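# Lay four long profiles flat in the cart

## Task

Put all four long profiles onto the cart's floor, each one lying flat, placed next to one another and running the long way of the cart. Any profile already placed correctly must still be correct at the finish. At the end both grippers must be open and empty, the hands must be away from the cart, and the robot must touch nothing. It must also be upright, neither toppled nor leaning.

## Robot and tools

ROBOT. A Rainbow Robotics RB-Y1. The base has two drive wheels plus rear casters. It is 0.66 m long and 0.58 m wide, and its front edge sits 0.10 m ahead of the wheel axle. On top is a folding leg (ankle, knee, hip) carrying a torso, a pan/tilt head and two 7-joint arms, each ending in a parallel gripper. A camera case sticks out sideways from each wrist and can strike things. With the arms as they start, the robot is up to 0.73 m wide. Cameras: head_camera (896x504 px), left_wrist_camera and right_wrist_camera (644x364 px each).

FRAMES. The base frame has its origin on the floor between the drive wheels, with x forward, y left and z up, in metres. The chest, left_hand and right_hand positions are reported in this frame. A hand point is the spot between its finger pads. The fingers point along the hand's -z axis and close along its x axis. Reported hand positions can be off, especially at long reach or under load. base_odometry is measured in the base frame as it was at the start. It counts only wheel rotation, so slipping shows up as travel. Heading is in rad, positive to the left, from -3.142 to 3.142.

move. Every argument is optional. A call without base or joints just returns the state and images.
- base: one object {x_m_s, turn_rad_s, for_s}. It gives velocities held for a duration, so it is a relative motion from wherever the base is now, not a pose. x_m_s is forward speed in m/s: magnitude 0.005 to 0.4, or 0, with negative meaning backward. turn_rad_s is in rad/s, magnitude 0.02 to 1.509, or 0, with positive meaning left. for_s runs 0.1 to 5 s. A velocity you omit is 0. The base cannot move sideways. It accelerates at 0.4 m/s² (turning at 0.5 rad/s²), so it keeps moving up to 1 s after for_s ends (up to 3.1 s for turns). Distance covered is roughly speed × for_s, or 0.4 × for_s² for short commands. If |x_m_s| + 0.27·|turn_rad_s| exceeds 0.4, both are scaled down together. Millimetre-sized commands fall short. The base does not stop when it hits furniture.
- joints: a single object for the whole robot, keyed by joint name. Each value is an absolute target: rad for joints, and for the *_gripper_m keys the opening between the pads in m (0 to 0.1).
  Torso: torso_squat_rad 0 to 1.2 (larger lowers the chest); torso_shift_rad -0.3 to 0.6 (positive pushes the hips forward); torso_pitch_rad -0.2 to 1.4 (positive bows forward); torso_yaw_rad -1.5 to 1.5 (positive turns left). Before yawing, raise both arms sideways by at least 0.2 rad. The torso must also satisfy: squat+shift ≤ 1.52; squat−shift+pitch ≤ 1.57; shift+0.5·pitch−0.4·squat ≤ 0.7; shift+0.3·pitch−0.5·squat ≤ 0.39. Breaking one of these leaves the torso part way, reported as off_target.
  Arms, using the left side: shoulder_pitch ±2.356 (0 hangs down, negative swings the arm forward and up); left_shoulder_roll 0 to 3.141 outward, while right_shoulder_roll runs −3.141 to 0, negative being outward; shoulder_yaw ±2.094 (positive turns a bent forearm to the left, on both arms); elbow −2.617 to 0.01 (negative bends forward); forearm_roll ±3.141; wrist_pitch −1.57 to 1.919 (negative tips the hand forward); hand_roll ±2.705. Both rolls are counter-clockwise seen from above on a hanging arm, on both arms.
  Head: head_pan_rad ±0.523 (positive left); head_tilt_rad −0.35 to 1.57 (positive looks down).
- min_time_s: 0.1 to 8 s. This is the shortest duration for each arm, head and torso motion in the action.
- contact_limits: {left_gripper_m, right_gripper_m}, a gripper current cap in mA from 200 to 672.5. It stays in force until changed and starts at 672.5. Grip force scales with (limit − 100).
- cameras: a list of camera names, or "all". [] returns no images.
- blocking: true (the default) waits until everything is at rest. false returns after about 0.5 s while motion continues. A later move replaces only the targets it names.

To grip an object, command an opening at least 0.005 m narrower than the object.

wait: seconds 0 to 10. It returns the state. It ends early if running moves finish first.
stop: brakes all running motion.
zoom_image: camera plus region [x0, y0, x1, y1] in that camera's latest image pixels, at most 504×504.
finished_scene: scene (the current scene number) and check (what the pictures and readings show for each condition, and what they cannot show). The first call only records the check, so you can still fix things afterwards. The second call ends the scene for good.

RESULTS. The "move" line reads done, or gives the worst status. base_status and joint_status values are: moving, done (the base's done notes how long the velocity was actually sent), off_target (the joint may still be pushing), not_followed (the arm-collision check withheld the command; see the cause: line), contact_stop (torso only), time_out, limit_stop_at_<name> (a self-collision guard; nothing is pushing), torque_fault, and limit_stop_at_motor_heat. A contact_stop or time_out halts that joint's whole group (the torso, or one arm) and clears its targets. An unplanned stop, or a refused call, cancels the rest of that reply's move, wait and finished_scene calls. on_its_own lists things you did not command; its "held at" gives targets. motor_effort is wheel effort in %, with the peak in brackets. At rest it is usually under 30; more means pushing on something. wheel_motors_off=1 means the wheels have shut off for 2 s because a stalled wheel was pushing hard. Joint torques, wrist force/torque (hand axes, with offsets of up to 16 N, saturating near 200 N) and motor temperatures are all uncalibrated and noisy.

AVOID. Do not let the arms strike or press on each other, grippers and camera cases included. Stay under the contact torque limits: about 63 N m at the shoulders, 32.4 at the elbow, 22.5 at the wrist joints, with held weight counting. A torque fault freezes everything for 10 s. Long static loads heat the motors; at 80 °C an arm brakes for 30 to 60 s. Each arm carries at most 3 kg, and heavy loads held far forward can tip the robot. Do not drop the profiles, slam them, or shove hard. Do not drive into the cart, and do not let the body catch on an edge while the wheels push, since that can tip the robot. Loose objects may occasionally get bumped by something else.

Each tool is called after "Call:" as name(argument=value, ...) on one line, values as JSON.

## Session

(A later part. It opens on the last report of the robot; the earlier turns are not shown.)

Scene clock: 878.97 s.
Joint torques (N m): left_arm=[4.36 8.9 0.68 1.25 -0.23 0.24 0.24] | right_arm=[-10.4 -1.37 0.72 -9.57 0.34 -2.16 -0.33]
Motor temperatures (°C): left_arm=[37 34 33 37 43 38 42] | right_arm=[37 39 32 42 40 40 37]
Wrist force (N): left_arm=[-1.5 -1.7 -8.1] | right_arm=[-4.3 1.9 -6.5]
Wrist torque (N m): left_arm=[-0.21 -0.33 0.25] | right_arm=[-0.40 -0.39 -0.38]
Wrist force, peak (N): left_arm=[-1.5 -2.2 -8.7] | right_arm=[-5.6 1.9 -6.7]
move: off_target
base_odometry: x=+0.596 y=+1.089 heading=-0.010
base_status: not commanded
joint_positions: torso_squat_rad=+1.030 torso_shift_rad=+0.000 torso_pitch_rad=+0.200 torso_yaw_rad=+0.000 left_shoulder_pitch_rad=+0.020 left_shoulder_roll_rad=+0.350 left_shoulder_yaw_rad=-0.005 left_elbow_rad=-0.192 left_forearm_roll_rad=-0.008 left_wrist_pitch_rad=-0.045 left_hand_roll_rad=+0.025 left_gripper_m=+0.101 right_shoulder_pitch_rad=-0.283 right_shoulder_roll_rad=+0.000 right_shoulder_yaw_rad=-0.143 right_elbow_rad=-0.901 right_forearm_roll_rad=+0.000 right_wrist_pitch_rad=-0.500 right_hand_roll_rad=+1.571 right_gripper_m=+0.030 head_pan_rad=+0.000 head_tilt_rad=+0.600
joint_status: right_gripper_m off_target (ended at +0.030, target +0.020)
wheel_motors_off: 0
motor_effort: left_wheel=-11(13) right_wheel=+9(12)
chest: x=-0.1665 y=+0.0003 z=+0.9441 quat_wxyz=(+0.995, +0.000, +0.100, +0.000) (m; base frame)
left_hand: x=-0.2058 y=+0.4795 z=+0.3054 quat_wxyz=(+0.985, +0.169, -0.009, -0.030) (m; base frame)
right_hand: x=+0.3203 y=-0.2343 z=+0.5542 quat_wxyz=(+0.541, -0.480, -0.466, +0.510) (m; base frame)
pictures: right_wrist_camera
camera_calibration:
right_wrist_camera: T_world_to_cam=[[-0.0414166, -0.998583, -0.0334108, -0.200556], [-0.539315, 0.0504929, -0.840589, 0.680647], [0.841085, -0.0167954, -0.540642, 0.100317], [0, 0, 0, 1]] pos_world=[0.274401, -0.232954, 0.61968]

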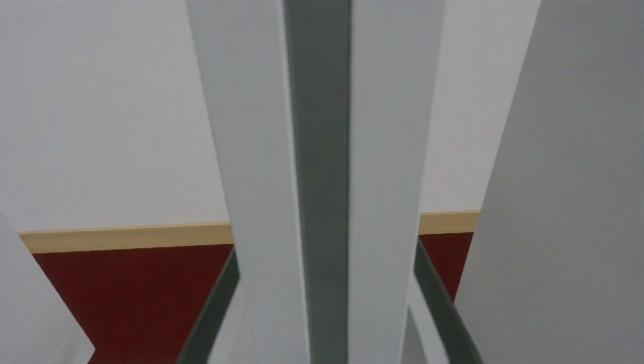

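Call:
move(joints={"torso_squat_rad":0.88}, cameras=[])

Call:
move(base={"x_m_s":-0.3,"for_s":1.787}, cameras=["head_camera"])

Call:
move(base={"turn_rad_s":-0.8,"for_s":1.951}, cameras=["head_camera"])

Call:
move(base={"x_m_s":0.35,"for_s":4.11}, cameras=["head_camera"])

Scene clock: 890.97 s.
Joint torques (N m): left_arm=[4.87 8.84 -0.09 0.8 -0.1 0.16 0.37] | right_arm=[-14.11 -1.99 0.34 -13.54 0.49 -4.7 -0.66]
Motor temperatures (°C): left_arm=[36 34 33 37 43 38 42] | right_arm=[37 39 32 42 40 40 37]
Wrist force (N): left_arm=[-1.3 -2.0 -7.9] | right_arm=[-4.6 10.7 -7.7]
Wrist torque (N m): left_arm=[-0.13 -0.30 0.18] | right_arm=[-0.36 -0.43 -0.37]
Wrist force, peak (N): left_arm=[-1.9 -2.1 -8.6] | right_arm=[-4.5 12.8 -6.9]
move: done
base_odometry: x=+0.596 y=+1.089 heading=-0.010
base_status: not commanded
joint_positions: torso_squat_rad=+0.880 torso_shift_rad=+0.000 torso_pitch_rad=+0.200 torso_yaw_rad=+0.000 left_shoulder_pitch_rad=+0.020 left_shoulder_roll_rad=+0.350 left_shoulder_yaw_rad=-0.005 left_elbow_rad=-0.192 left_forearm_roll_rad=-0.008 left_wrist_pitch_rad=-0.045 left_hand_roll_rad=+0.025 left_gripper_m=+0.101 right_shoulder_pitch_rad=-0.282 right_shoulder_roll_rad=+0.000 right_shoulder_yaw_rad=-0.143 right_elbow_rad=-0.900 right_forearm_roll_rad=+0.000 right_wrist_pitch_rad=-0.499 right_hand_roll_rad=+1.571 right_gripper_m=+0.030 head_pan_rad=+0.000 head_tilt_rad=+0.600
joint_status: all done
wheel_motors_off: 0
motor_effort: left_wheel=-11(12) right_wheel=+9(12)
chest: x=-0.1663 y=+0.0003 z=+1.0297 quat_wxyz=(+0.995, +0.000, +0.100, +0.000) (m; base frame)
left_hand: x=-0.2058 y=+0.4796 z=+0.3910 quat_wxyz=(+0.985, +0.169, -0.009, -0.030) (m; base frame)
right_hand: x=+0.3197 y=-0.2345 z=+0.6386 quat_wxyz=(+0.542, -0.479, -0.465, +0.510) (m; base frame)
pictures: none
No camera images: "cameras" was empty.

Scene clock: 894.10 s.
Joint torques (N m): left_arm=[3.94 8.28 1.39 1.41 0.03 0.11 0.14] | right_arm=[-14.59 -1.76 0.11 -13.64 0.13 -4.65 -0.32]
Motor temperatures (°C): left_arm=[36 34 33 37 43 38 42] | right_arm=[37 39 32 42 40 41 37]
Wrist force (N): left_arm=[-1.2 -1.6 -8.0] | right_arm=[-4.5 11.0 -7.7]
Wrist torque (N m): left_arm=[-0.17 -0.26 0.21] | right_arm=[-0.11 -0.42 -0.36]
Wrist force, peak (N): left_arm=[-2.2 -1.8 -8.1] | right_arm=[-4.6 11.3 -8.8]
move: done
base_odometry: x=+0.056 y=+1.094 heading=-0.011
base_status: done (sent for 1.8 of 1.8 s)
joint_positions: torso_squat_rad=+0.880 torso_shift_rad=+0.000 torso_pitch_rad=+0.200 torso_yaw_rad=+0.000 left_shoulder_pitch_rad=+0.020 left_shoulder_roll_rad=+0.350 left_shoulder_yaw_rad=-0.005 left_elbow_rad=-0.192 left_forearm_roll_rad=-0.008 left_wrist_pitch_rad=-0.045 left_hand_roll_rad=+0.025 left_gripper_m=+0.101 right_shoulder_pitch_rad=-0.282 right_shoulder_roll_rad=+0.000 right_shoulder_yaw_rad=-0.143 right_elbow_rad=-0.900 right_forearm_roll_rad=+0.000 right_wrist_pitch_rad=-0.499 right_hand_roll_rad=+1.571 right_gripper_m=+0.030 head_pan_rad=+0.000 head_tilt_rad=+0.600
joint_status: not commanded
wheel_motors_off: 0
motor_effort: left_wheel=-14(37) right_wheel=+16(56)
chest: x=-0.1664 y=+0.0003 z=+1.0297 quat_wxyz=(+0.995, +0.000, +0.100, +0.000) (m; base frame)
left_hand: x=-0.2059 y=+0.4796 z=+0.3911 quat_wxyz=(+0.985, +0.169, -0.009, -0.030) (m; base frame)
right_hand: x=+0.3196 y=-0.2345 z=+0.6386 quat_wxyz=(+0.542, -0.479, -0.465, +0.510) (m; base frame)
pictures: head_camera
camera_calibration:
head_camera: T_world_to_cam=[[-0.0581893, -0.998218, 0.0132327, -0.0163208], [-0.682205, 0.0300836, -0.730541, 0.877405], [0.728841, -0.0515371, -0.68274, 0.851731], [0, 0, 0, 1]] pos_world=[-0.0231557, 0.00120848, 1.22271]

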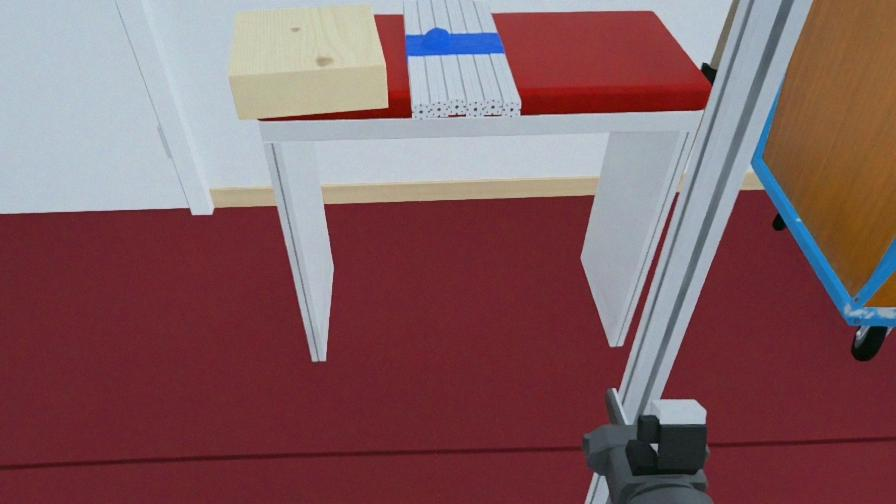

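Scene clock: 898.00 s.
Joint torques (N m): left_arm=[3.91 9.01 0.94 1.29 -0.2 -0.08 0.24] | right_arm=[-14.21 -1.87 0.59 -13.67 0.22 -4.52 -0.56]
Motor temperatures (°C): left_arm=[36 34 33 37 43 38 42] | right_arm=[37 39 32 42 40 41 37]
Wrist force (N): left_arm=[-1.2 -2.0 -7.8] | right_arm=[-4.4 10.6 -7.6]
Wrist torque (N m): left_arm=[-0.15 -0.27 0.20] | right_arm=[-0.34 -0.42 -0.40]
Wrist force, peak (N): left_arm=[-2.1 -1.9 -8.2] | right_arm=[-5.0 10.9 -8.0]
move: done
base_odometry: x=+0.056 y=+1.094 heading=-1.583
base_status: done (sent for 1.97 of 1.97 s)
joint_positions: torso_squat_rad=+0.880 torso_shift_rad=+0.000 torso_pitch_rad=+0.200 torso_yaw_rad=+0.000 left_shoulder_pitch_rad=+0.020 left_shoulder_roll_rad=+0.350 left_shoulder_yaw_rad=-0.005 left_elbow_rad=-0.192 left_forearm_roll_rad=-0.008 left_wrist_pitch_rad=-0.045 left_hand_roll_rad=+0.025 left_gripper_m=+0.101 right_shoulder_pitch_rad=-0.282 right_shoulder_roll_rad=+0.000 right_shoulder_yaw_rad=-0.143 right_elbow_rad=-0.900 right_forearm_roll_rad=+0.000 right_wrist_pitch_rad=-0.499 right_hand_roll_rad=+1.571 right_gripper_m=+0.030 head_pan_rad=+0.000 head_tilt_rad=+0.600
joint_status: not commanded
wheel_motors_off: 0
motor_effort: left_wheel=+14(53) right_wheel=+5(48)
chest: x=-0.1664 y=+0.0003 z=+1.0297 quat_wxyz=(+0.995, +0.000, +0.100, +0.000) (m; base frame)
left_hand: x=-0.2059 y=+0.4796 z=+0.3911 quat_wxyz=(+0.985, +0.169, -0.009, -0.030) (m; base frame)
right_hand: x=+0.3196 y=-0.2345 z=+0.6386 quat_wxyz=(+0.542, -0.479, -0.465, +0.510) (m; base frame)
pictures: head_camera
camera_calibration:
head_camera: T_world_to_cam=[[-0.0581898, -0.998218, 0.0131874, -0.0162978], [-0.682206, 0.0301171, -0.73054, 0.877405], [0.728841, -0.0515065, -0.682743, 0.851732], [0, 0, 0, 1]] pos_world=[-0.0231558, 0.0011761, 1.22271]

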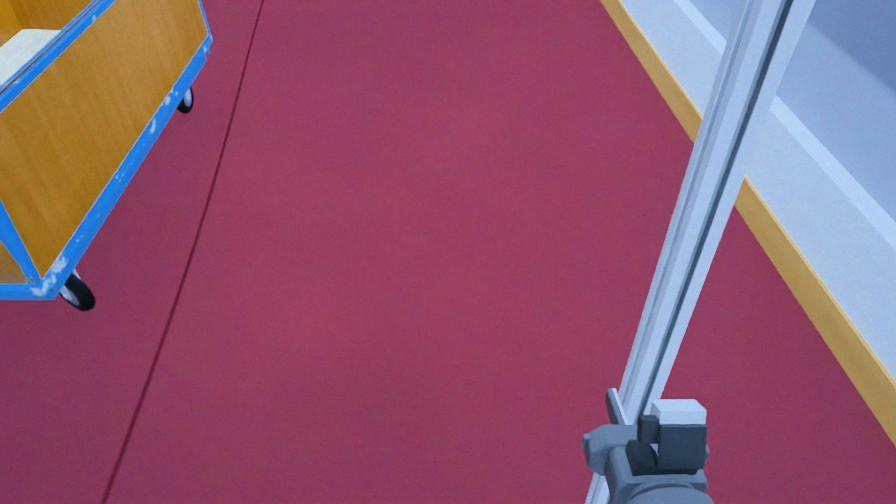

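Scene clock: 903.47 s.
Joint torques (N m): left_arm=[4.88 8.96 0.47 0.85 -0.04 0.2 0.18] | right_arm=[-13.81 -1.49 0.34 -13.66 0.24 -4.53 -0.27]
Motor temperatures (°C): left_arm=[36 34 33 37 43 38 42] | right_arm=[37 39 32 42 40 41 37]
Wrist force (N): left_arm=[-1.5 -2.0 -8.1] | right_arm=[-4.5 11.1 -7.6]
Wrist torque (N m): left_arm=[-0.14 -0.31 0.20] | right_arm=[-0.05 -0.43 -0.40]
Wrist force, peak (N): left_arm=[-1.4 -1.9 -8.4] | right_arm=[-4.6 11.1 -8.6]
move: done
base_odometry: x=+0.038 y=-0.341 heading=-1.583
base_status: done (sent for 4.1 of 4.1 s)
joint_positions: torso_squat_rad=+0.880 torso_shift_rad=+0.000 torso_pitch_rad=+0.200 torso_yaw_rad=+0.000 left_shoulder_pitch_rad=+0.020 left_shoulder_roll_rad=+0.350 left_shoulder_yaw_rad=-0.005 left_elbow_rad=-0.192 left_forearm_roll_rad=-0.008 left_wrist_pitch_rad=-0.045 left_hand_roll_rad=+0.025 left_gripper_m=+0.101 right_shoulder_pitch_rad=-0.282 right_shoulder_roll_rad=+0.000 right_shoulder_yaw_rad=-0.143 right_elbow_rad=-0.900 right_forearm_roll_rad=+0.000 right_wrist_pitch_rad=-0.499 right_hand_roll_rad=+1.571 right_gripper_m=+0.030 head_pan_rad=+0.000 head_tilt_rad=+0.600
joint_status: not commanded
wheel_motors_off: 0
motor_effort: left_wheel=-1(49) right_wheel=-3(55)
chest: x=-0.1663 y=+0.0003 z=+1.0298 quat_wxyz=(+0.995, +0.000, +0.100, +0.000) (m; base frame)
left_hand: x=-0.2057 y=+0.4796 z=+0.3911 quat_wxyz=(+0.985, +0.169, -0.009, -0.030) (m; base frame)
right_hand: x=+0.3198 y=-0.2345 z=+0.6386 quat_wxyz=(+0.542, -0.479, -0.465, +0.510) (m; base frame)
pictures: head_camera
camera_calibration:
head_camera: T_world_to_cam=[[-0.0581906, -0.998218, 0.0131796, -0.0162916], [-0.682299, 0.03013, -0.730452, 0.877359], [0.728753, -0.0514979, -0.682837, 0.851764], [0, 0, 0, 1]] pos_world=[-0.023053, 0.00116667, 1.2227]

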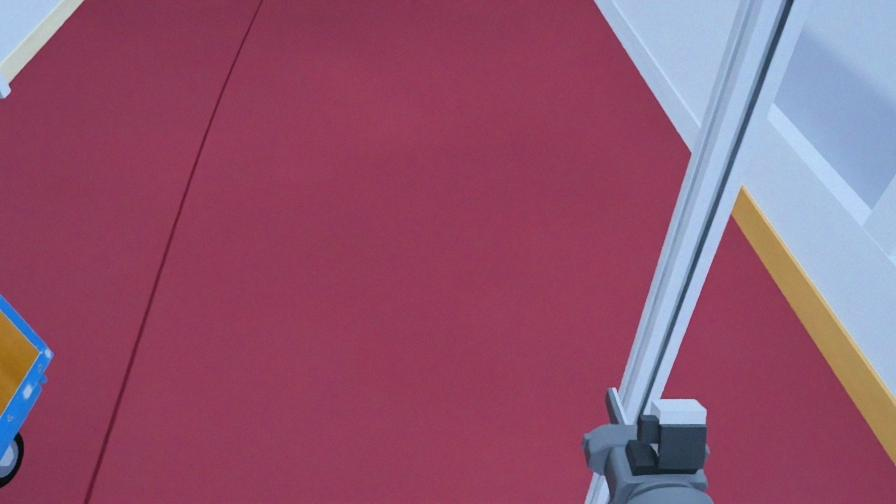

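Call:
move(base={"turn_rad_s":0.8,"for_s":1.967}, cameras=[])

Call:
move(joints={"torso_squat_rad":0.4,"torso_shift_rad":0.2,"torso_pitch_rad":0.7,"right_hand_roll_rad":0}, min_time_s=3, cameras=[])

Call:
move(joints={"right_shoulder_pitch_rad":-0.603,"right_shoulder_roll_rad":-0.02,"right_shoulder_yaw_rad":-0.1,"right_elbow_rad":-2.094,"right_wrist_pitch_rad":1.85,"right_hand_roll_rad":-0.15,"head_pan_rad":0.35,"head_tilt_rad":0.3}, min_time_s=2.5, cameras=["head_camera"])

Call:
move(joints={"head_pan_rad":-0.45}, cameras=["head_camera"])

Scene clock: 914.63 s.
Joint torques (N m): left_arm=[3.84 8.16 0.51 0.98 -0.2 0.06 0.19] | right_arm=[-13.91 -1.34 0.5 -13.53 0.15 -4.52 -0.5]
Motor temperatures (°C): left_arm=[36 34 33 37 43 38 42] | right_arm=[37 39 32 43 40 42 37]
Wrist force (N): left_arm=[-1.2 -1.9 -7.7] | right_arm=[-4.6 10.8 -7.6]
Wrist torque (N m): left_arm=[-0.17 -0.26 0.19] | right_arm=[-0.37 -0.43 -0.36]
Wrist force, peak (N): left_arm=[-1.7 -2.1 -8.5] | right_arm=[-5.3 11.0 -7.9]
move: done
base_odometry: x=+0.038 y=-0.341 heading=-0.011
base_status: done (sent for 1.97 of 1.97 s)
joint_positions: torso_squat_rad=+0.880 torso_shift_rad=+0.000 torso_pitch_rad=+0.200 torso_yaw_rad=+0.000 left_shoulder_pitch_rad=+0.020 left_shoulder_roll_rad=+0.350 left_shoulder_yaw_rad=-0.005 left_elbow_rad=-0.192 left_forearm_roll_rad=-0.008 left_wrist_pitch_rad=-0.045 left_hand_roll_rad=+0.025 left_gripper_m=+0.101 right_shoulder_pitch_rad=-0.282 right_shoulder_roll_rad=+0.000 right_shoulder_yaw_rad=-0.143 right_elbow_rad=-0.900 right_forearm_roll_rad=+0.000 right_wrist_pitch_rad=-0.499 right_hand_roll_rad=+1.571 right_gripper_m=+0.030 head_pan_rad=+0.000 head_tilt_rad=+0.600
joint_status: not commanded
wheel_motors_off: 0
motor_effort: left_wheel=+3(45) right_wheel=+13(43)
chest: x=-0.1663 y=+0.0003 z=+1.0298 quat_wxyz=(+0.995, +0.000, +0.100, +0.000) (m; base frame)
left_hand: x=-0.2059 y=+0.4796 z=+0.3911 quat_wxyz=(+0.985, +0.169, -0.009, -0.030) (m; base frame)
right_hand: x=+0.3197 y=-0.2345 z=+0.6386 quat_wxyz=(+0.542, -0.479, -0.465, +0.510) (m; base frame)
pictures: none
No camera images: "cameras" was empty.

Scene clock: 917.93 s.
Joint torques (N m): left_arm=[16.44 7.45 0.38 5.22 -0.09 0.67 0.31] | right_arm=[-0.34 0.15 -0.24 -8.28 0.22 -4.02 -0.32]
Motor temperatures (°C): left_arm=[36 34 33 37 43 38 42] | right_arm=[37 39 32 43 40 42 37]
Wrist force (N): left_arm=[1.5 -1.2 -7.7] | right_arm=[-17.6 -4.3 -15.0]
Wrist torque (N m): left_arm=[-0.25 -0.12 0.19] | right_arm=[-0.04 -0.72 -0.30]
Wrist force, peak (N): left_arm=[-1.0 -2.1 -8.5] | right_arm=[-17.7 -4.2 -15.5]
move: done
base_odometry: x=+0.038 y=-0.341 heading=-0.011
base_status: not commanded
joint_positions: torso_squat_rad=+0.400 torso_shift_rad=+0.200 torso_pitch_rad=+0.701 torso_yaw_rad=+0.000 left_shoulder_pitch_rad=+0.020 left_shoulder_roll_rad=+0.350 left_shoulder_yaw_rad=-0.005 left_elbow_rad=-0.192 left_forearm_roll_rad=-0.008 left_wrist_pitch_rad=-0.045 left_hand_roll_rad=+0.025 left_gripper_m=+0.101 right_shoulder_pitch_rad=-0.282 right_shoulder_roll_rad=+0.000 right_shoulder_yaw_rad=-0.143 right_elbow_rad=-0.900 right_forearm_roll_rad=+0.000 right_wrist_pitch_rad=-0.499 right_hand_roll_rad=+0.000 right_gripper_m=+0.030 head_pan_rad=+0.000 head_tilt_rad=+0.600
joint_status: all done
wheel_motors_off: 0
motor_effort: left_wheel=+0(5) right_wheel=+15(19)
chest: x=+0.0997 y=+0.0003 z=+1.1489 quat_wxyz=(+0.939, +0.000, +0.343, +0.000) (m; base frame)
left_hand: x=-0.2413 y=+0.4796 z=+0.6074 quat_wxyz=(+0.957, +0.156, +0.235, -0.071) (m; base frame)
right_hand: x=+0.3390 y=-0.2344 z=+0.5727 quat_wxyz=(+0.886, -0.015, -0.463, -0.019) (m; base frame)
pictures: none
No camera images: "cameras" was empty.

Scene clock: 920.73 s.
Joint torques (N m): left_arm=[16.58 6.92 0.52 5.56 -0.14 0.89 0.08] | right_arm=[-9.33 -1.72 1.19 -12.2 0.19 -0.77 -0.45]
Motor temperatures (°C): left_arm=[36 34 33 37 43 38 42] | right_arm=[37 39 32 43 40 42 37]
Wrist force (N): left_arm=[1.5 -1.1 -7.7] | right_arm=[-6.7 -5.5 -22.0]
Wrist torque (N m): left_arm=[-0.28 -0.12 0.17] | right_arm=[-0.04 -0.49 -0.28]
Wrist force, peak (N): left_arm=[1.7 -1.5 -7.9] | right_arm=[-20.4 -5.5 -13.2]
move: done
base_odometry: x=+0.038 y=-0.341 heading=-0.011
base_status: not commanded
joint_positions: torso_squat_rad=+0.400 torso_shift_rad=+0.200 torso_pitch_rad=+0.701 torso_yaw_rad=+0.000 left_shoulder_pitch_rad=+0.020 left_shoulder_roll_rad=+0.350 left_shoulder_yaw_rad=-0.005 left_elbow_rad=-0.192 left_forearm_roll_rad=-0.008 left_wrist_pitch_rad=-0.045 left_hand_roll_rad=+0.025 left_gripper_m=+0.101 right_shoulder_pitch_rad=-0.602 right_shoulder_roll_rad=-0.020 right_shoulder_yaw_rad=-0.100 right_elbow_rad=-2.093 right_forearm_roll_rad=+0.000 right_wrist_pitch_rad=+1.850 right_hand_roll_rad=-0.150 right_gripper_m=+0.030 head_pan_rad=+0.350 head_tilt_rad=+0.300
joint_status: all done
wheel_motors_off: 0
motor_effort: left_wheel=+1(2) right_wheel=+15(18)
chest: x=+0.0997 y=+0.0003 z=+1.1489 quat_wxyz=(+0.939, +0.000, +0.343, +0.000) (m; base frame)
left_hand: x=-0.2412 y=+0.4796 z=+0.6074 quat_wxyz=(+0.957, +0.156, +0.235, -0.071) (m; base frame)
right_hand: x=+0.4177 y=-0.1742 z=+0.7732 quat_wxyz=(+0.998, +0.031, -0.053, -0.031) (m; base frame)
pictures: head_camera
camera_calibration:
head_camera: T_world_to_cam=[[0.210016, -0.957343, -0.198465, 0.209921], [-0.810432, -0.0569136, -0.583062, 1.00654], [0.546895, 0.283295, -0.787813, 0.821312], [0, 0, 0, 1]] pos_world=[0.322477, 0.0255786, 1.27558]

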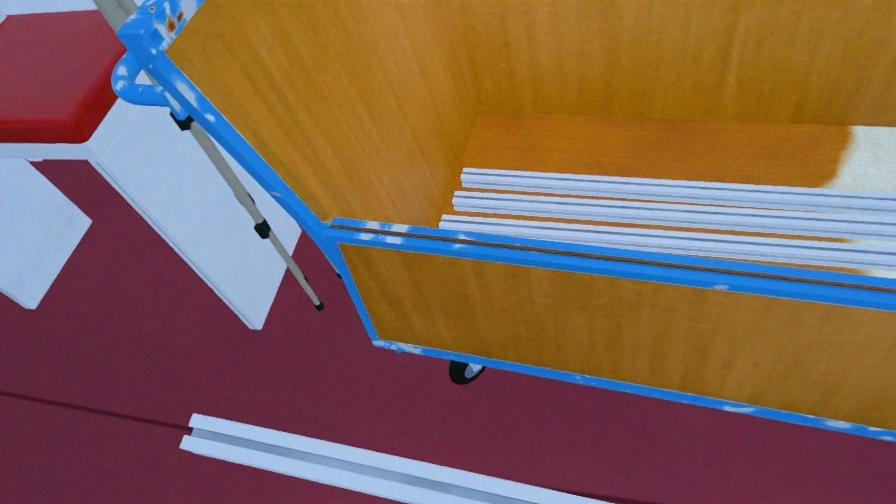

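Scene clock: 921.93 s.
Joint torques (N m): left_arm=[16.45 6.26 0.17 5.53 -0.03 1.11 0.26] | right_arm=[-9.32 -1.26 1.4 -12.02 0.39 -0.69 -0.5]
Motor temperatures (°C): left_arm=[36 34 33 37 43 38 42] | right_arm=[37 39 32 43 40 42 37]
Wrist force (N): left_arm=[1.4 -1.2 -7.5] | right_arm=[-6.6 -5.4 -21.9]
Wrist torque (N m): left_arm=[-0.25 -0.15 0.19] | right_arm=[-0.02 -0.50 -0.37]
Wrist force, peak (N): left_arm=[1.8 -1.5 -7.9] | right_arm=[-6.6 -5.6 -22.0]
move: done
base_odometry: x=+0.038 y=-0.341 heading=-0.011
base_status: not commanded
joint_positions: torso_squat_rad=+0.400 torso_shift_rad=+0.200 torso_pitch_rad=+0.701 torso_yaw_rad=+0.000 left_shoulder_pitch_rad=+0.020 left_shoulder_roll_rad=+0.350 left_shoulder_yaw_rad=-0.005 left_elbow_rad=-0.192 left_forearm_roll_rad=-0.008 left_wrist_pitch_rad=-0.045 left_hand_roll_rad=+0.025 left_gripper_m=+0.101 right_shoulder_pitch_rad=-0.602 right_shoulder_roll_rad=-0.020 right_shoulder_yaw_rad=-0.100 right_elbow_rad=-2.093 right_forearm_roll_rad=+0.000 right_wrist_pitch_rad=+1.850 right_hand_roll_rad=-0.150 right_gripper_m=+0.030 head_pan_rad=-0.450 head_tilt_rad=+0.300
joint_status: all done
wheel_motors_off: 0
motor_effort: left_wheel=+1(1) right_wheel=+18(18)
chest: x=+0.0997 y=+0.0003 z=+1.1489 quat_wxyz=(+0.939, +0.000, +0.343, +0.000) (m; base frame)
left_hand: x=-0.2412 y=+0.4796 z=+0.6074 quat_wxyz=(+0.957, +0.156, +0.235, -0.071) (m; base frame)
right_hand: x=+0.4177 y=-0.1742 z=+0.7732 quat_wxyz=(+0.998, +0.031, -0.053, -0.031) (m; base frame)
pictures: head_camera
camera_calibration:
head_camera: T_world_to_cam=[[-0.381854, -0.874005, 0.300505, -0.287358], [-0.784849, 0.134952, -0.604813, 1.02819], [0.488056, -0.466801, -0.737494, 0.771277], [0, 0, 0, 1]] pos_world=[0.320821, -0.0298759, 1.27703]

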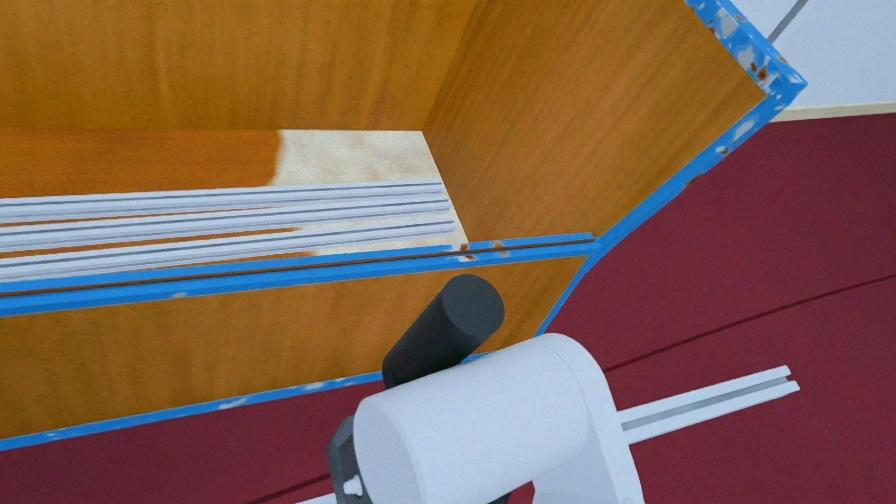

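Call:
move(base={"turn_rad_s":-0.1,"for_s":0.3}, joints={"right_hand_roll_rad":-0.13}, cameras=[])

Call:
move(base={"x_m_s":0.25,"for_s":2.1}, cameras=["head_camera"])

Call:
move(joints={"head_pan_rad":0.35}, cameras=["head_camera"])

Scene clock: 933.47 s.
Joint torques (N m): left_arm=[16.98 6.33 0.28 5.37 0 1.03 -0.03] | right_arm=[-9.48 -1.96 1.01 -12.27 -0.13 -0.61 -0.26]
Motor temperatures (°C): left_arm=[37 34 33 37 43 38 42] | right_arm=[37 39 32 43 40 41 37]
Wrist force (N): left_arm=[1.6 -1.1 -7.5] | right_arm=[-6.5 -5.2 -21.7]
Wrist torque (N m): left_arm=[-0.26 -0.12 0.18] | right_arm=[-0.17 -0.47 -0.34]
Wrist force, peak (N): left_arm=[1.8 -1.6 -8.1] | right_arm=[-6.7 -5.8 -22.0]
move: done
base_odometry: x=+0.038 y=-0.341 heading=-0.040
base_status: done (sent for 0.3 of 0.3 s)
joint_positions: torso_squat_rad=+0.400 torso_shift_rad=+0.200 torso_pitch_rad=+0.701 torso_yaw_rad=+0.000 left_shoulder_pitch_rad=+0.020 left_shoulder_roll_rad=+0.350 left_shoulder_yaw_rad=-0.005 left_elbow_rad=-0.192 left_forearm_roll_rad=-0.008 left_wrist_pitch_rad=-0.045 left_hand_roll_rad=+0.025 left_gripper_m=+0.101 right_shoulder_pitch_rad=-0.602 right_shoulder_roll_rad=-0.020 right_shoulder_yaw_rad=-0.100 right_elbow_rad=-2.093 right_forearm_roll_rad=+0.000 right_wrist_pitch_rad=+1.850 right_hand_roll_rad=-0.130 right_gripper_m=+0.030 head_pan_rad=-0.450 head_tilt_rad=+0.300
joint_status: all done
wheel_motors_off: 0
motor_effort: left_wheel=+1(17) right_wheel=-1(7)
chest: x=+0.0997 y=+0.0003 z=+1.1489 quat_wxyz=(+0.939, +0.000, +0.343, +0.000) (m; base frame)
left_hand: x=-0.2412 y=+0.4796 z=+0.6074 quat_wxyz=(+0.957, +0.156, +0.235, -0.071) (m; base frame)
right_hand: x=+0.4177 y=-0.1742 z=+0.7732 quat_wxyz=(+0.998, +0.030, -0.053, -0.021) (m; base frame)
pictures: none
No camera images: "cameras" was empty.

Scene clock: 936.50 s.
Joint torques (N m): left_arm=[18.31 6.67 0.15 5.82 -0.15 0.95 0.03] | right_arm=[-9.57 -1.9 1.15 -12.36 0.27 -0.4 -0.19]
Motor temperatures (°C): left_arm=[37 34 33 37 43 38 42] | right_arm=[37 39 32 43 40 41 37]
Wrist force (N): left_arm=[1.9 -1.0 -7.5] | right_arm=[-6.7 -5.2 -21.6]
Wrist torque (N m): left_arm=[-0.28 -0.05 0.18] | right_arm=[-0.05 -0.47 -0.30]
Wrist force, peak (N): left_arm=[1.3 -1.4 -8.2] | right_arm=[-7.6 -5.5 -22.0]
move: done
base_odometry: x=+0.562 y=-0.362 heading=-0.040
base_status: done (sent for 2.1 of 2.1 s)
joint_positions: torso_squat_rad=+0.400 torso_shift_rad=+0.200 torso_pitch_rad=+0.701 torso_yaw_rad=+0.000 left_shoulder_pitch_rad=+0.020 left_shoulder_roll_rad=+0.350 left_shoulder_yaw_rad=-0.005 left_elbow_rad=-0.192 left_forearm_roll_rad=-0.008 left_wrist_pitch_rad=-0.045 left_hand_roll_rad=+0.025 left_gripper_m=+0.101 right_shoulder_pitch_rad=-0.602 right_shoulder_roll_rad=-0.020 right_shoulder_yaw_rad=-0.100 right_elbow_rad=-2.093 right_forearm_roll_rad=+0.000 right_wrist_pitch_rad=+1.850 right_hand_roll_rad=-0.130 right_gripper_m=+0.030 head_pan_rad=-0.450 head_tilt_rad=+0.300
joint_status: not commanded
wheel_motors_off: 0
motor_effort: left_wheel=+4(41) right_wheel=-10(36)
chest: x=+0.0997 y=+0.0003 z=+1.1489 quat_wxyz=(+0.939, +0.000, +0.343, +0.000) (m; base frame)
left_hand: x=-0.2411 y=+0.4796 z=+0.6073 quat_wxyz=(+0.957, +0.156, +0.235, -0.071) (m; base frame)
right_hand: x=+0.4177 y=-0.1742 z=+0.7732 quat_wxyz=(+0.998, +0.030, -0.053, -0.021) (m; base frame)
pictures: head_camera
camera_calibration:
head_camera: T_world_to_cam=[[-0.381851, -0.874006, 0.300507, -0.287354], [-0.784849, 0.134946, -0.604816, 1.02822], [0.48806, -0.466802, -0.737491, 0.771266], [0, 0, 0, 1]] pos_world=[0.320846, -0.0298745, 1.27704]

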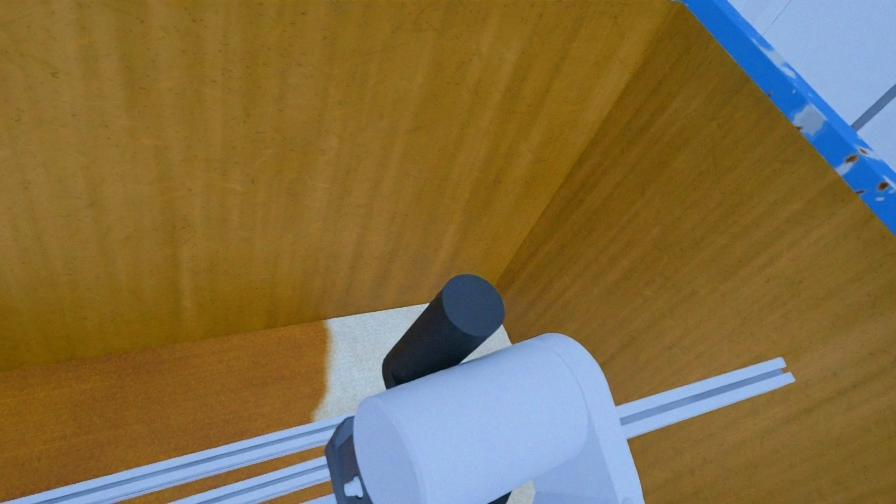

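Scene clock: 937.70 s.
Joint torques (N m): left_arm=[17.99 6.71 -0.12 6.03 -0.12 0.96 0.38] | right_arm=[-9.45 -1.99 0.93 -12.36 0.29 -0.42 -0.22]
Motor temperatures (°C): left_arm=[37 34 33 37 43 38 42] | right_arm=[37 39 32 43 40 41 37]
Wrist force (N): left_arm=[1.4 -1.4 -7.8] | right_arm=[-6.4 -5.3 -21.8]
Wrist torque (N m): left_arm=[-0.25 -0.11 0.18] | right_arm=[-0.04 -0.46 -0.33]
Wrist force, peak (N): left_arm=[1.6 -1.3 -8.0] | right_arm=[-6.8 -5.3 -22.3]
move: done
base_odometry: x=+0.562 y=-0.362 heading=-0.040
base_status: not commanded
joint_positions: torso_squat_rad=+0.400 torso_shift_rad=+0.200 torso_pitch_rad=+0.701 torso_yaw_rad=+0.000 left_shoulder_pitch_rad=+0.020 left_shoulder_roll_rad=+0.350 left_shoulder_yaw_rad=-0.005 left_elbow_rad=-0.192 left_forearm_roll_rad=-0.008 left_wrist_pitch_rad=-0.045 left_hand_roll_rad=+0.025 left_gripper_m=+0.101 right_shoulder_pitch_rad=-0.602 right_shoulder_roll_rad=-0.020 right_shoulder_yaw_rad=-0.100 right_elbow_rad=-2.093 right_forearm_roll_rad=+0.000 right_wrist_pitch_rad=+1.850 right_hand_roll_rad=-0.130 right_gripper_m=+0.030 head_pan_rad=+0.350 head_tilt_rad=+0.300
joint_status: all done
wheel_motors_off: 0
motor_effort: left_wheel=+5(5) right_wheel=-10(12)
chest: x=+0.0997 y=+0.0003 z=+1.1489 quat_wxyz=(+0.939, +0.000, +0.343, +0.000) (m; base frame)
left_hand: x=-0.2411 y=+0.4796 z=+0.6073 quat_wxyz=(+0.957, +0.156, +0.235, -0.071) (m; base frame)
right_hand: x=+0.4177 y=-0.1742 z=+0.7732 quat_wxyz=(+0.998, +0.030, -0.053, -0.021) (m; base frame)
pictures: head_camera
camera_calibration:
head_camera: T_world_to_cam=[[0.210023, -0.957341, -0.198467, 0.209922], [-0.810424, -0.0569144, -0.583073, 1.00658], [0.546904, 0.283301, -0.787805, 0.821299], [0, 0, 0, 1]] pos_world=[0.322493, 0.0255804, 1.27559]

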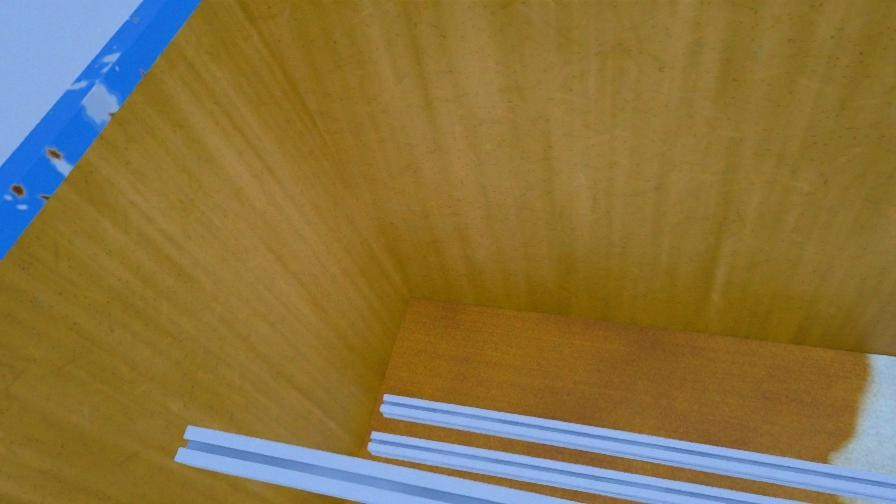

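Call:
move(joints={"torso_squat_rad":0.8,"torso_shift_rad":0.4,"torso_pitch_rad":1.05,"right_shoulder_pitch_rad":-0.953,"right_shoulder_roll_rad":-0.175,"right_shoulder_yaw_rad":-0.13,"right_hand_roll_rad":-0.19}, min_time_s=3, cameras=["head_camera"])

Call:
move(joints={"right_shoulder_pitch_rad":-1.4,"right_shoulder_roll_rad":-0.23,"right_elbow_rad":-1.37,"right_wrist_pitch_rad":1.65,"right_hand_roll_rad":-0.2}, min_time_s=2.5, cameras=["head_camera"])

Call:
move(joints={"head_pan_rad":-0.5}, cameras=["head_camera"])

Scene clock: 945.43 s.
Joint torques (N m): left_arm=[23.61 4.28 -0.11 7.96 -0.18 1.5 0.11] | right_arm=[-10.28 -3.83 -0.56 -12.19 0.36 -0.47 -0.65]
Motor temperatures (°C): left_arm=[37 34 33 37 43 38 42] | right_arm=[37 39 32 43 39 41 37]
Wrist force (N): left_arm=[3.0 -0.8 -6.6] | right_arm=[-6.6 -4.7 -21.8]
Wrist torque (N m): left_arm=[-0.26 -0.04 0.17] | right_arm=[0.01 -0.44 -0.35]
Wrist force, peak (N): left_arm=[2.0 -1.5 -8.1] | right_arm=[-6.7 -5.3 -22.3]
move: done
base_odometry: x=+0.562 y=-0.362 heading=-0.040
base_status: not commanded
joint_positions: torso_squat_rad=+0.800 torso_shift_rad=+0.400 torso_pitch_rad=+1.050 torso_yaw_rad=+0.000 left_shoulder_pitch_rad=+0.020 left_shoulder_roll_rad=+0.350 left_shoulder_yaw_rad=-0.005 left_elbow_rad=-0.192 left_forearm_roll_rad=-0.008 left_wrist_pitch_rad=-0.045 left_hand_roll_rad=+0.025 left_gripper_m=+0.101 right_shoulder_pitch_rad=-0.952 right_shoulder_roll_rad=-0.174 right_shoulder_yaw_rad=-0.130 right_elbow_rad=-2.093 right_forearm_roll_rad=+0.000 right_wrist_pitch_rad=+1.850 right_hand_roll_rad=-0.190 right_gripper_m=+0.030 head_pan_rad=+0.350 head_tilt_rad=+0.300
joint_status: all done
wheel_motors_off: 0
motor_effort: left_wheel=+7(8) right_wheel=-7(12)
chest: x=+0.2305 y=+0.0003 z=+0.8835 quat_wxyz=(+0.865, +0.000, +0.501, +0.000) (m; base frame)
left_hand: x=-0.2753 y=+0.4796 z=+0.4916 quat_wxyz=(+0.901, +0.142, +0.398, -0.097) (m; base frame)
right_hand: x=+0.5705 y=-0.1833 z=+0.4881 quat_wxyz=(+0.998, +0.004, -0.061, -0.017) (m; base frame)
pictures: head_camera
camera_calibration:
head_camera: T_world_to_cam=[[0.129222, -0.957346, -0.258438, 0.201361], [-0.961205, -0.0568805, -0.269907, 0.715902], [0.243694, 0.283289, -0.927556, 0.734041], [0, 0, 0, 1]] pos_world=[0.483227, 0.0255472, 0.926131]

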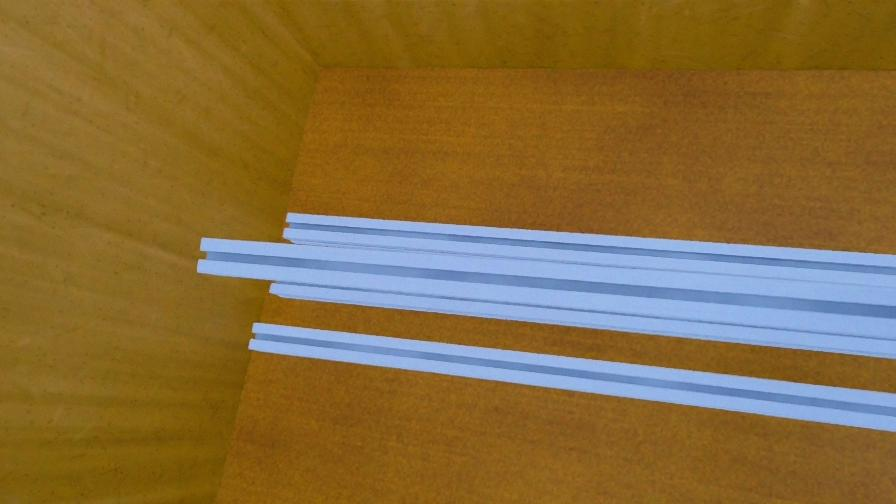

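Scene clock: 948.23 s.
Joint torques (N m): left_arm=[23.8 4.37 0.27 7.77 -0.15 1.41 0.17] | right_arm=[-18.67 -4.8 -0.48 -11.99 0.35 -0.23 -0.43]
Motor temperatures (°C): left_arm=[37 34 33 37 43 38 42] | right_arm=[37 39 32 43 39 41 37]
Wrist force (N): left_arm=[2.9 -0.9 -6.7] | right_arm=[-5.2 -4.4 -21.6]
Wrist torque (N m): left_arm=[-0.29 -0.06 0.17] | right_arm=[-0.05 -0.41 -0.36]
Wrist force, peak (N): left_arm=[3.4 -1.0 -6.9] | right_arm=[-6.9 -4.9 -21.9]
move: done
base_odometry: x=+0.562 y=-0.362 heading=-0.040
base_status: not commanded
joint_positions: torso_squat_rad=+0.800 torso_shift_rad=+0.400 torso_pitch_rad=+1.050 torso_yaw_rad=+0.000 left_shoulder_pitch_rad=+0.020 left_shoulder_roll_rad=+0.350 left_shoulder_yaw_rad=-0.005 left_elbow_rad=-0.192 left_forearm_roll_rad=-0.008 left_wrist_pitch_rad=-0.045 left_hand_roll_rad=+0.025 left_gripper_m=+0.101 right_shoulder_pitch_rad=-1.399 right_shoulder_roll_rad=-0.229 right_shoulder_yaw_rad=-0.130 right_elbow_rad=-1.369 right_forearm_roll_rad=+0.000 right_wrist_pitch_rad=+1.650 right_hand_roll_rad=-0.200 right_gripper_m=+0.030 head_pan_rad=+0.350 head_tilt_rad=+0.300
joint_status: all done
wheel_motors_off: 0
motor_effort: left_wheel=+7(8) right_wheel=-7(10)
chest: x=+0.2305 y=+0.0003 z=+0.8835 quat_wxyz=(+0.865, +0.000, +0.501, +0.000) (m; base frame)
left_hand: x=-0.2753 y=+0.4796 z=+0.4916 quat_wxyz=(+0.901, +0.142, +0.398, -0.097) (m; base frame)
right_hand: x=+0.6769 y=-0.1433 z=+0.4413 quat_wxyz=(+1.000, -0.004, -0.022, +0.011) (m; base frame)
pictures: head_camera
camera_calibration:
head_camera: T_world_to_cam=[[0.129223, -0.957346, -0.258437, 0.201361], [-0.961203, -0.05688, -0.269913, 0.715905], [0.2437, 0.28329, -0.927554, 0.73404], [0, 0, 0, 1]] pos_world=[0.483224, 0.0255471, 0.926133]

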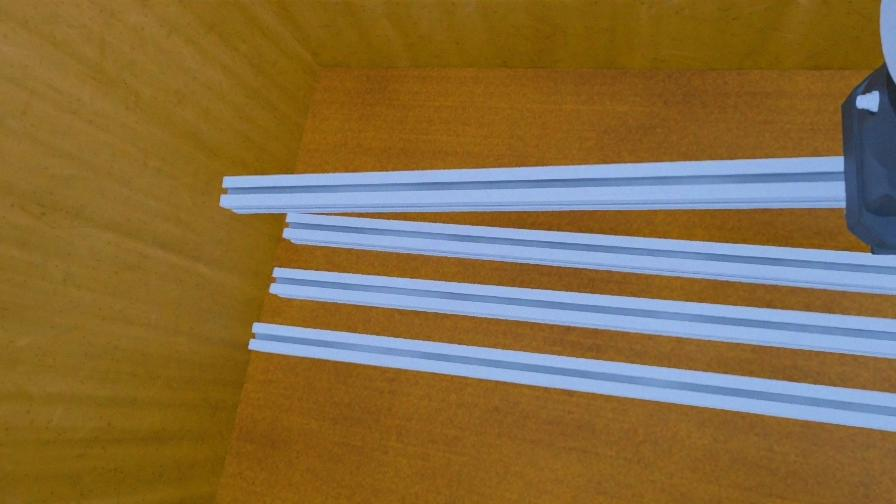

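Scene clock: 949.47 s.
Joint torques (N m): left_arm=[23.5 4.75 -0.24 7.93 -0.09 1.39 0.36] | right_arm=[-18.97 -5.69 -0.4 -12.12 0.25 0.02 -0.52]
Motor temperatures (°C): left_arm=[37 34 33 37 43 38 42] | right_arm=[37 39 32 43 39 41 37]
Wrist force (N): left_arm=[2.9 -1.1 -6.9] | right_arm=[-5.3 -4.5 -21.7]
Wrist torque (N m): left_arm=[-0.26 -0.08 0.16] | right_arm=[-0.03 -0.43 -0.36]
Wrist force, peak (N): left_arm=[3.2 -1.3 -6.9] | right_arm=[-5.4 -4.5 -21.8]
move: done
base_odometry: x=+0.562 y=-0.362 heading=-0.040
base_status: not commanded
joint_positions: torso_squat_rad=+0.800 torso_shift_rad=+0.400 torso_pitch_rad=+1.050 torso_yaw_rad=+0.000 left_shoulder_pitch_rad=+0.020 left_shoulder_roll_rad=+0.350 left_shoulder_yaw_rad=-0.005 left_elbow_rad=-0.192 left_forearm_roll_rad=-0.008 left_wrist_pitch_rad=-0.045 left_hand_roll_rad=+0.025 left_gripper_m=+0.101 right_shoulder_pitch_rad=-1.399 right_shoulder_roll_rad=-0.229 right_shoulder_yaw_rad=-0.130 right_elbow_rad=-1.369 right_forearm_roll_rad=+0.000 right_wrist_pitch_rad=+1.650 right_hand_roll_rad=-0.200 right_gripper_m=+0.030 head_pan_rad=-0.500 head_tilt_rad=+0.300
joint_status: all done
wheel_motors_off: 0
motor_effort: left_wheel=+6(8) right_wheel=-5(10)
chest: x=+0.2305 y=+0.0003 z=+0.8835 quat_wxyz=(+0.865, +0.000, +0.501, +0.000) (m; base frame)
left_hand: x=-0.2753 y=+0.4796 z=+0.4916 quat_wxyz=(+0.901, +0.142, +0.398, -0.097) (m; base frame)
right_hand: x=+0.6769 y=-0.1433 z=+0.4413 quat_wxyz=(+1.000, -0.004, -0.022, +0.011) (m; base frame)
pictures: head_camera
camera_calibration:
head_camera: T_world_to_cam=[[-0.277144, -0.848639, 0.450559, -0.313445], [-0.941129, 0.145297, -0.305229, 0.741536], [0.193564, -0.508627, -0.838947, 0.66975], [0, 0, 0, 1]] pos_world=[0.481372, -0.0330914, 0.929448]

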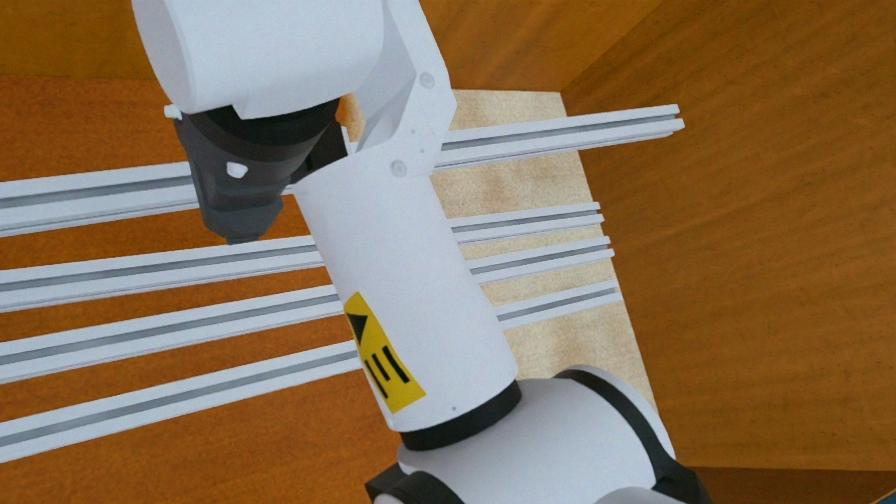

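Call:
move(base={"x_m_s":0.1,"for_s":0.6}, joints={"right_shoulder_pitch_rad":-1.38,"right_shoulder_roll_rad":-0.22,"right_elbow_rad":-1.15,"right_wrist_pitch_rad":1.43,"right_hand_roll_rad":-0.24,"head_pan_rad":0.35}, min_time_s=2, cameras=["head_camera"])

Call:
move(joints={"right_shoulder_pitch_rad":-1.362,"right_shoulder_roll_rad":-0.21,"right_elbow_rad":-0.99,"right_wrist_pitch_rad":1.27,"right_hand_roll_rad":-0.255}, min_time_s=2, cameras=["head_camera","right_wrist_camera"])

Scene clock: 964.43 s.
Joint torques (N m): left_arm=[24.75 4.36 0.15 8.17 -0.29 1.54 0.33] | right_arm=[-17.06 -1.42 -0.89 -11.75 0.34 -0.35 -0.58]
Motor temperatures (°C): left_arm=[38 33 33 38 43 38 42] | right_arm=[37 39 32 43 39 40 37]
Wrist force (N): left_arm=[2.9 -1.2 -6.3] | right_arm=[-4.9 -4.6 -21.7]
Wrist torque (N m): left_arm=[-0.23 -0.06 0.18] | right_arm=[0.02 -0.43 -0.31]
Wrist force, peak (N): left_arm=[3.3 -1.3 -7.2] | right_arm=[-5.3 -4.6 -22.6]
move: done
base_odometry: x=+0.622 y=-0.364 heading=-0.040
base_status: done (sent for 0.6 of 0.6 s)
joint_positions: torso_squat_rad=+0.800 torso_shift_rad=+0.400 torso_pitch_rad=+1.051 torso_yaw_rad=+0.000 left_shoulder_pitch_rad=+0.020 left_shoulder_roll_rad=+0.350 left_shoulder_yaw_rad=-0.005 left_elbow_rad=-0.193 left_forearm_roll_rad=-0.008 left_wrist_pitch_rad=-0.045 left_hand_roll_rad=+0.025 left_gripper_m=+0.101 right_shoulder_pitch_rad=-1.379 right_shoulder_roll_rad=-0.220 right_shoulder_yaw_rad=-0.130 right_elbow_rad=-1.149 right_forearm_roll_rad=+0.000 right_wrist_pitch_rad=+1.430 right_hand_roll_rad=-0.240 right_gripper_m=+0.030 head_pan_rad=+0.350 head_tilt_rad=+0.300
joint_status: all done
wheel_motors_off: 0
motor_effort: left_wheel=+1(33) right_wheel=-5(20)
chest: x=+0.2305 y=+0.0003 z=+0.8835 quat_wxyz=(+0.865, +0.000, +0.501, +0.000) (m; base frame)
left_hand: x=-0.2753 y=+0.4796 z=+0.4916 quat_wxyz=(+0.901, +0.142, +0.398, -0.097) (m; base frame)
right_hand: x=+0.6593 y=-0.1447 z=+0.3772 quat_wxyz=(+1.000, -0.002, -0.011, -0.010) (m; base frame)
pictures: head_camera
camera_calibration:
head_camera: T_world_to_cam=[[0.129177, -0.957353, -0.258436, 0.201353], [-0.961238, -0.0568718, -0.269792, 0.715825], [0.243588, 0.283269, -0.92759, 0.734038], [0, 0, 0, 1]] pos_world=[0.483265, 0.0255458, 0.926047]

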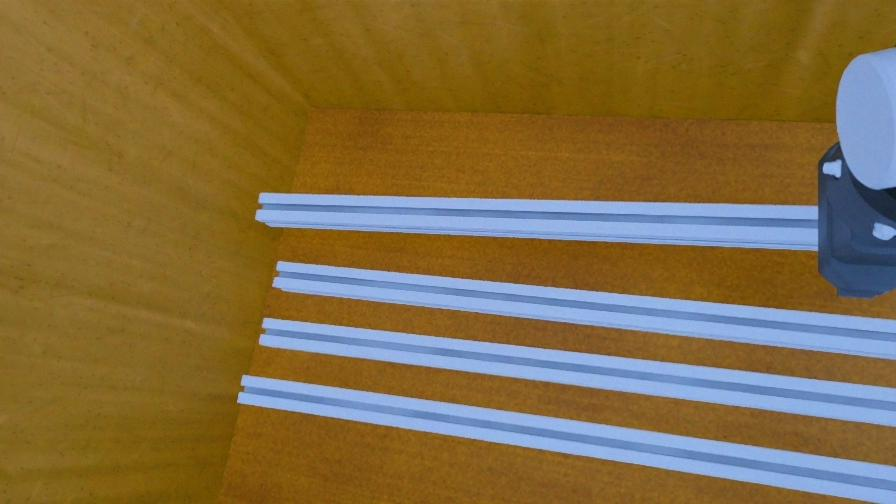

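Scene clock: 966.73 s.
Joint torques (N m): left_arm=[24.54 4.56 0.02 8.11 -0.35 1.48 0.39] | right_arm=[-15.5 -0.19 -0.41 -10.85 0.28 -0.34 -0.46]
Motor temperatures (°C): left_arm=[38 33 33 38 43 38 42] | right_arm=[37 39 32 43 39 40 37]
Wrist force (N): left_arm=[2.7 -0.8 -6.7] | right_arm=[-5.0 -4.7 -22.0]
Wrist torque (N m): left_arm=[-0.28 -0.10 0.17] | right_arm=[0.01 -0.45 -0.32]
Wrist force, peak (N): left_arm=[3.2 -0.8 -7.1] | right_arm=[-5.0 -4.6 -22.1]
move: done
base_odometry: x=+0.622 y=-0.364 heading=-0.040
base_status: not commanded
joint_positions: torso_squat_rad=+0.800 torso_shift_rad=+0.400 torso_pitch_rad=+1.051 torso_yaw_rad=+0.000 left_shoulder_pitch_rad=+0.020 left_shoulder_roll_rad=+0.350 left_shoulder_yaw_rad=-0.005 left_elbow_rad=-0.193 left_forearm_roll_rad=-0.008 left_wrist_pitch_rad=-0.045 left_hand_roll_rad=+0.025 left_gripper_m=+0.101 right_shoulder_pitch_rad=-1.361 right_shoulder_roll_rad=-0.210 right_shoulder_yaw_rad=-0.130 right_elbow_rad=-0.989 right_forearm_roll_rad=+0.000 right_wrist_pitch_rad=+1.270 right_hand_roll_rad=-0.255 right_gripper_m=+0.030 head_pan_rad=+0.350 head_tilt_rad=+0.300
joint_status: all done
wheel_motors_off: 0
motor_effort: left_wheel=+1(2) right_wheel=-7(9)
chest: x=+0.2305 y=+0.0003 z=+0.8835 quat_wxyz=(+0.865, +0.000, +0.501, +0.000) (m; base frame)
left_hand: x=-0.2753 y=+0.4796 z=+0.4916 quat_wxyz=(+0.901, +0.142, +0.398, -0.097) (m; base frame)
right_hand: x=+0.6349 y=-0.1458 z=+0.3314 quat_wxyz=(+1.000, -0.001, -0.001, -0.017) (m; base frame)
pictures: head_camera, right_wrist_camera
camera_calibration:
head_camera: T_world_to_cam=[[0.129178, -0.957353, -0.258436, 0.201353], [-0.961238, -0.0568719, -0.269792, 0.715825], [0.243588, 0.283269, -0.92759, 0.734038], [0, 0, 0, 1]] pos_world=[0.483265, 0.0255459, 0.926047]
right_wrist_camera: T_world_to_cam=[[-0.998589, 0.0522817, -0.00926877, 0.646374], [0.0425663, 0.892596, 0.448843, -0.0154388], [0.0317396, 0.447815, -0.893563, 0.415389], [0, 0, 0, 1]] pos_world=[0.632935, -0.206031, 0.384097]

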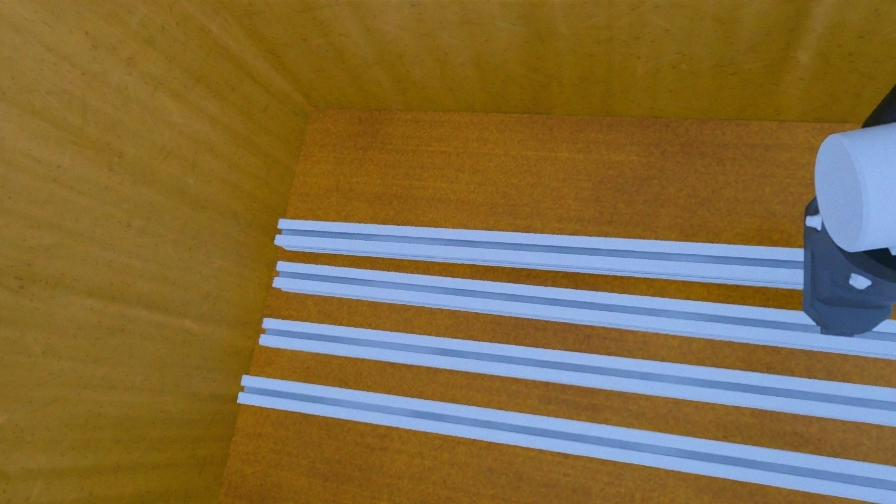

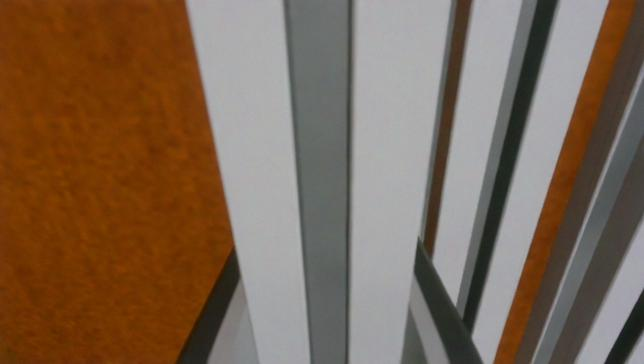

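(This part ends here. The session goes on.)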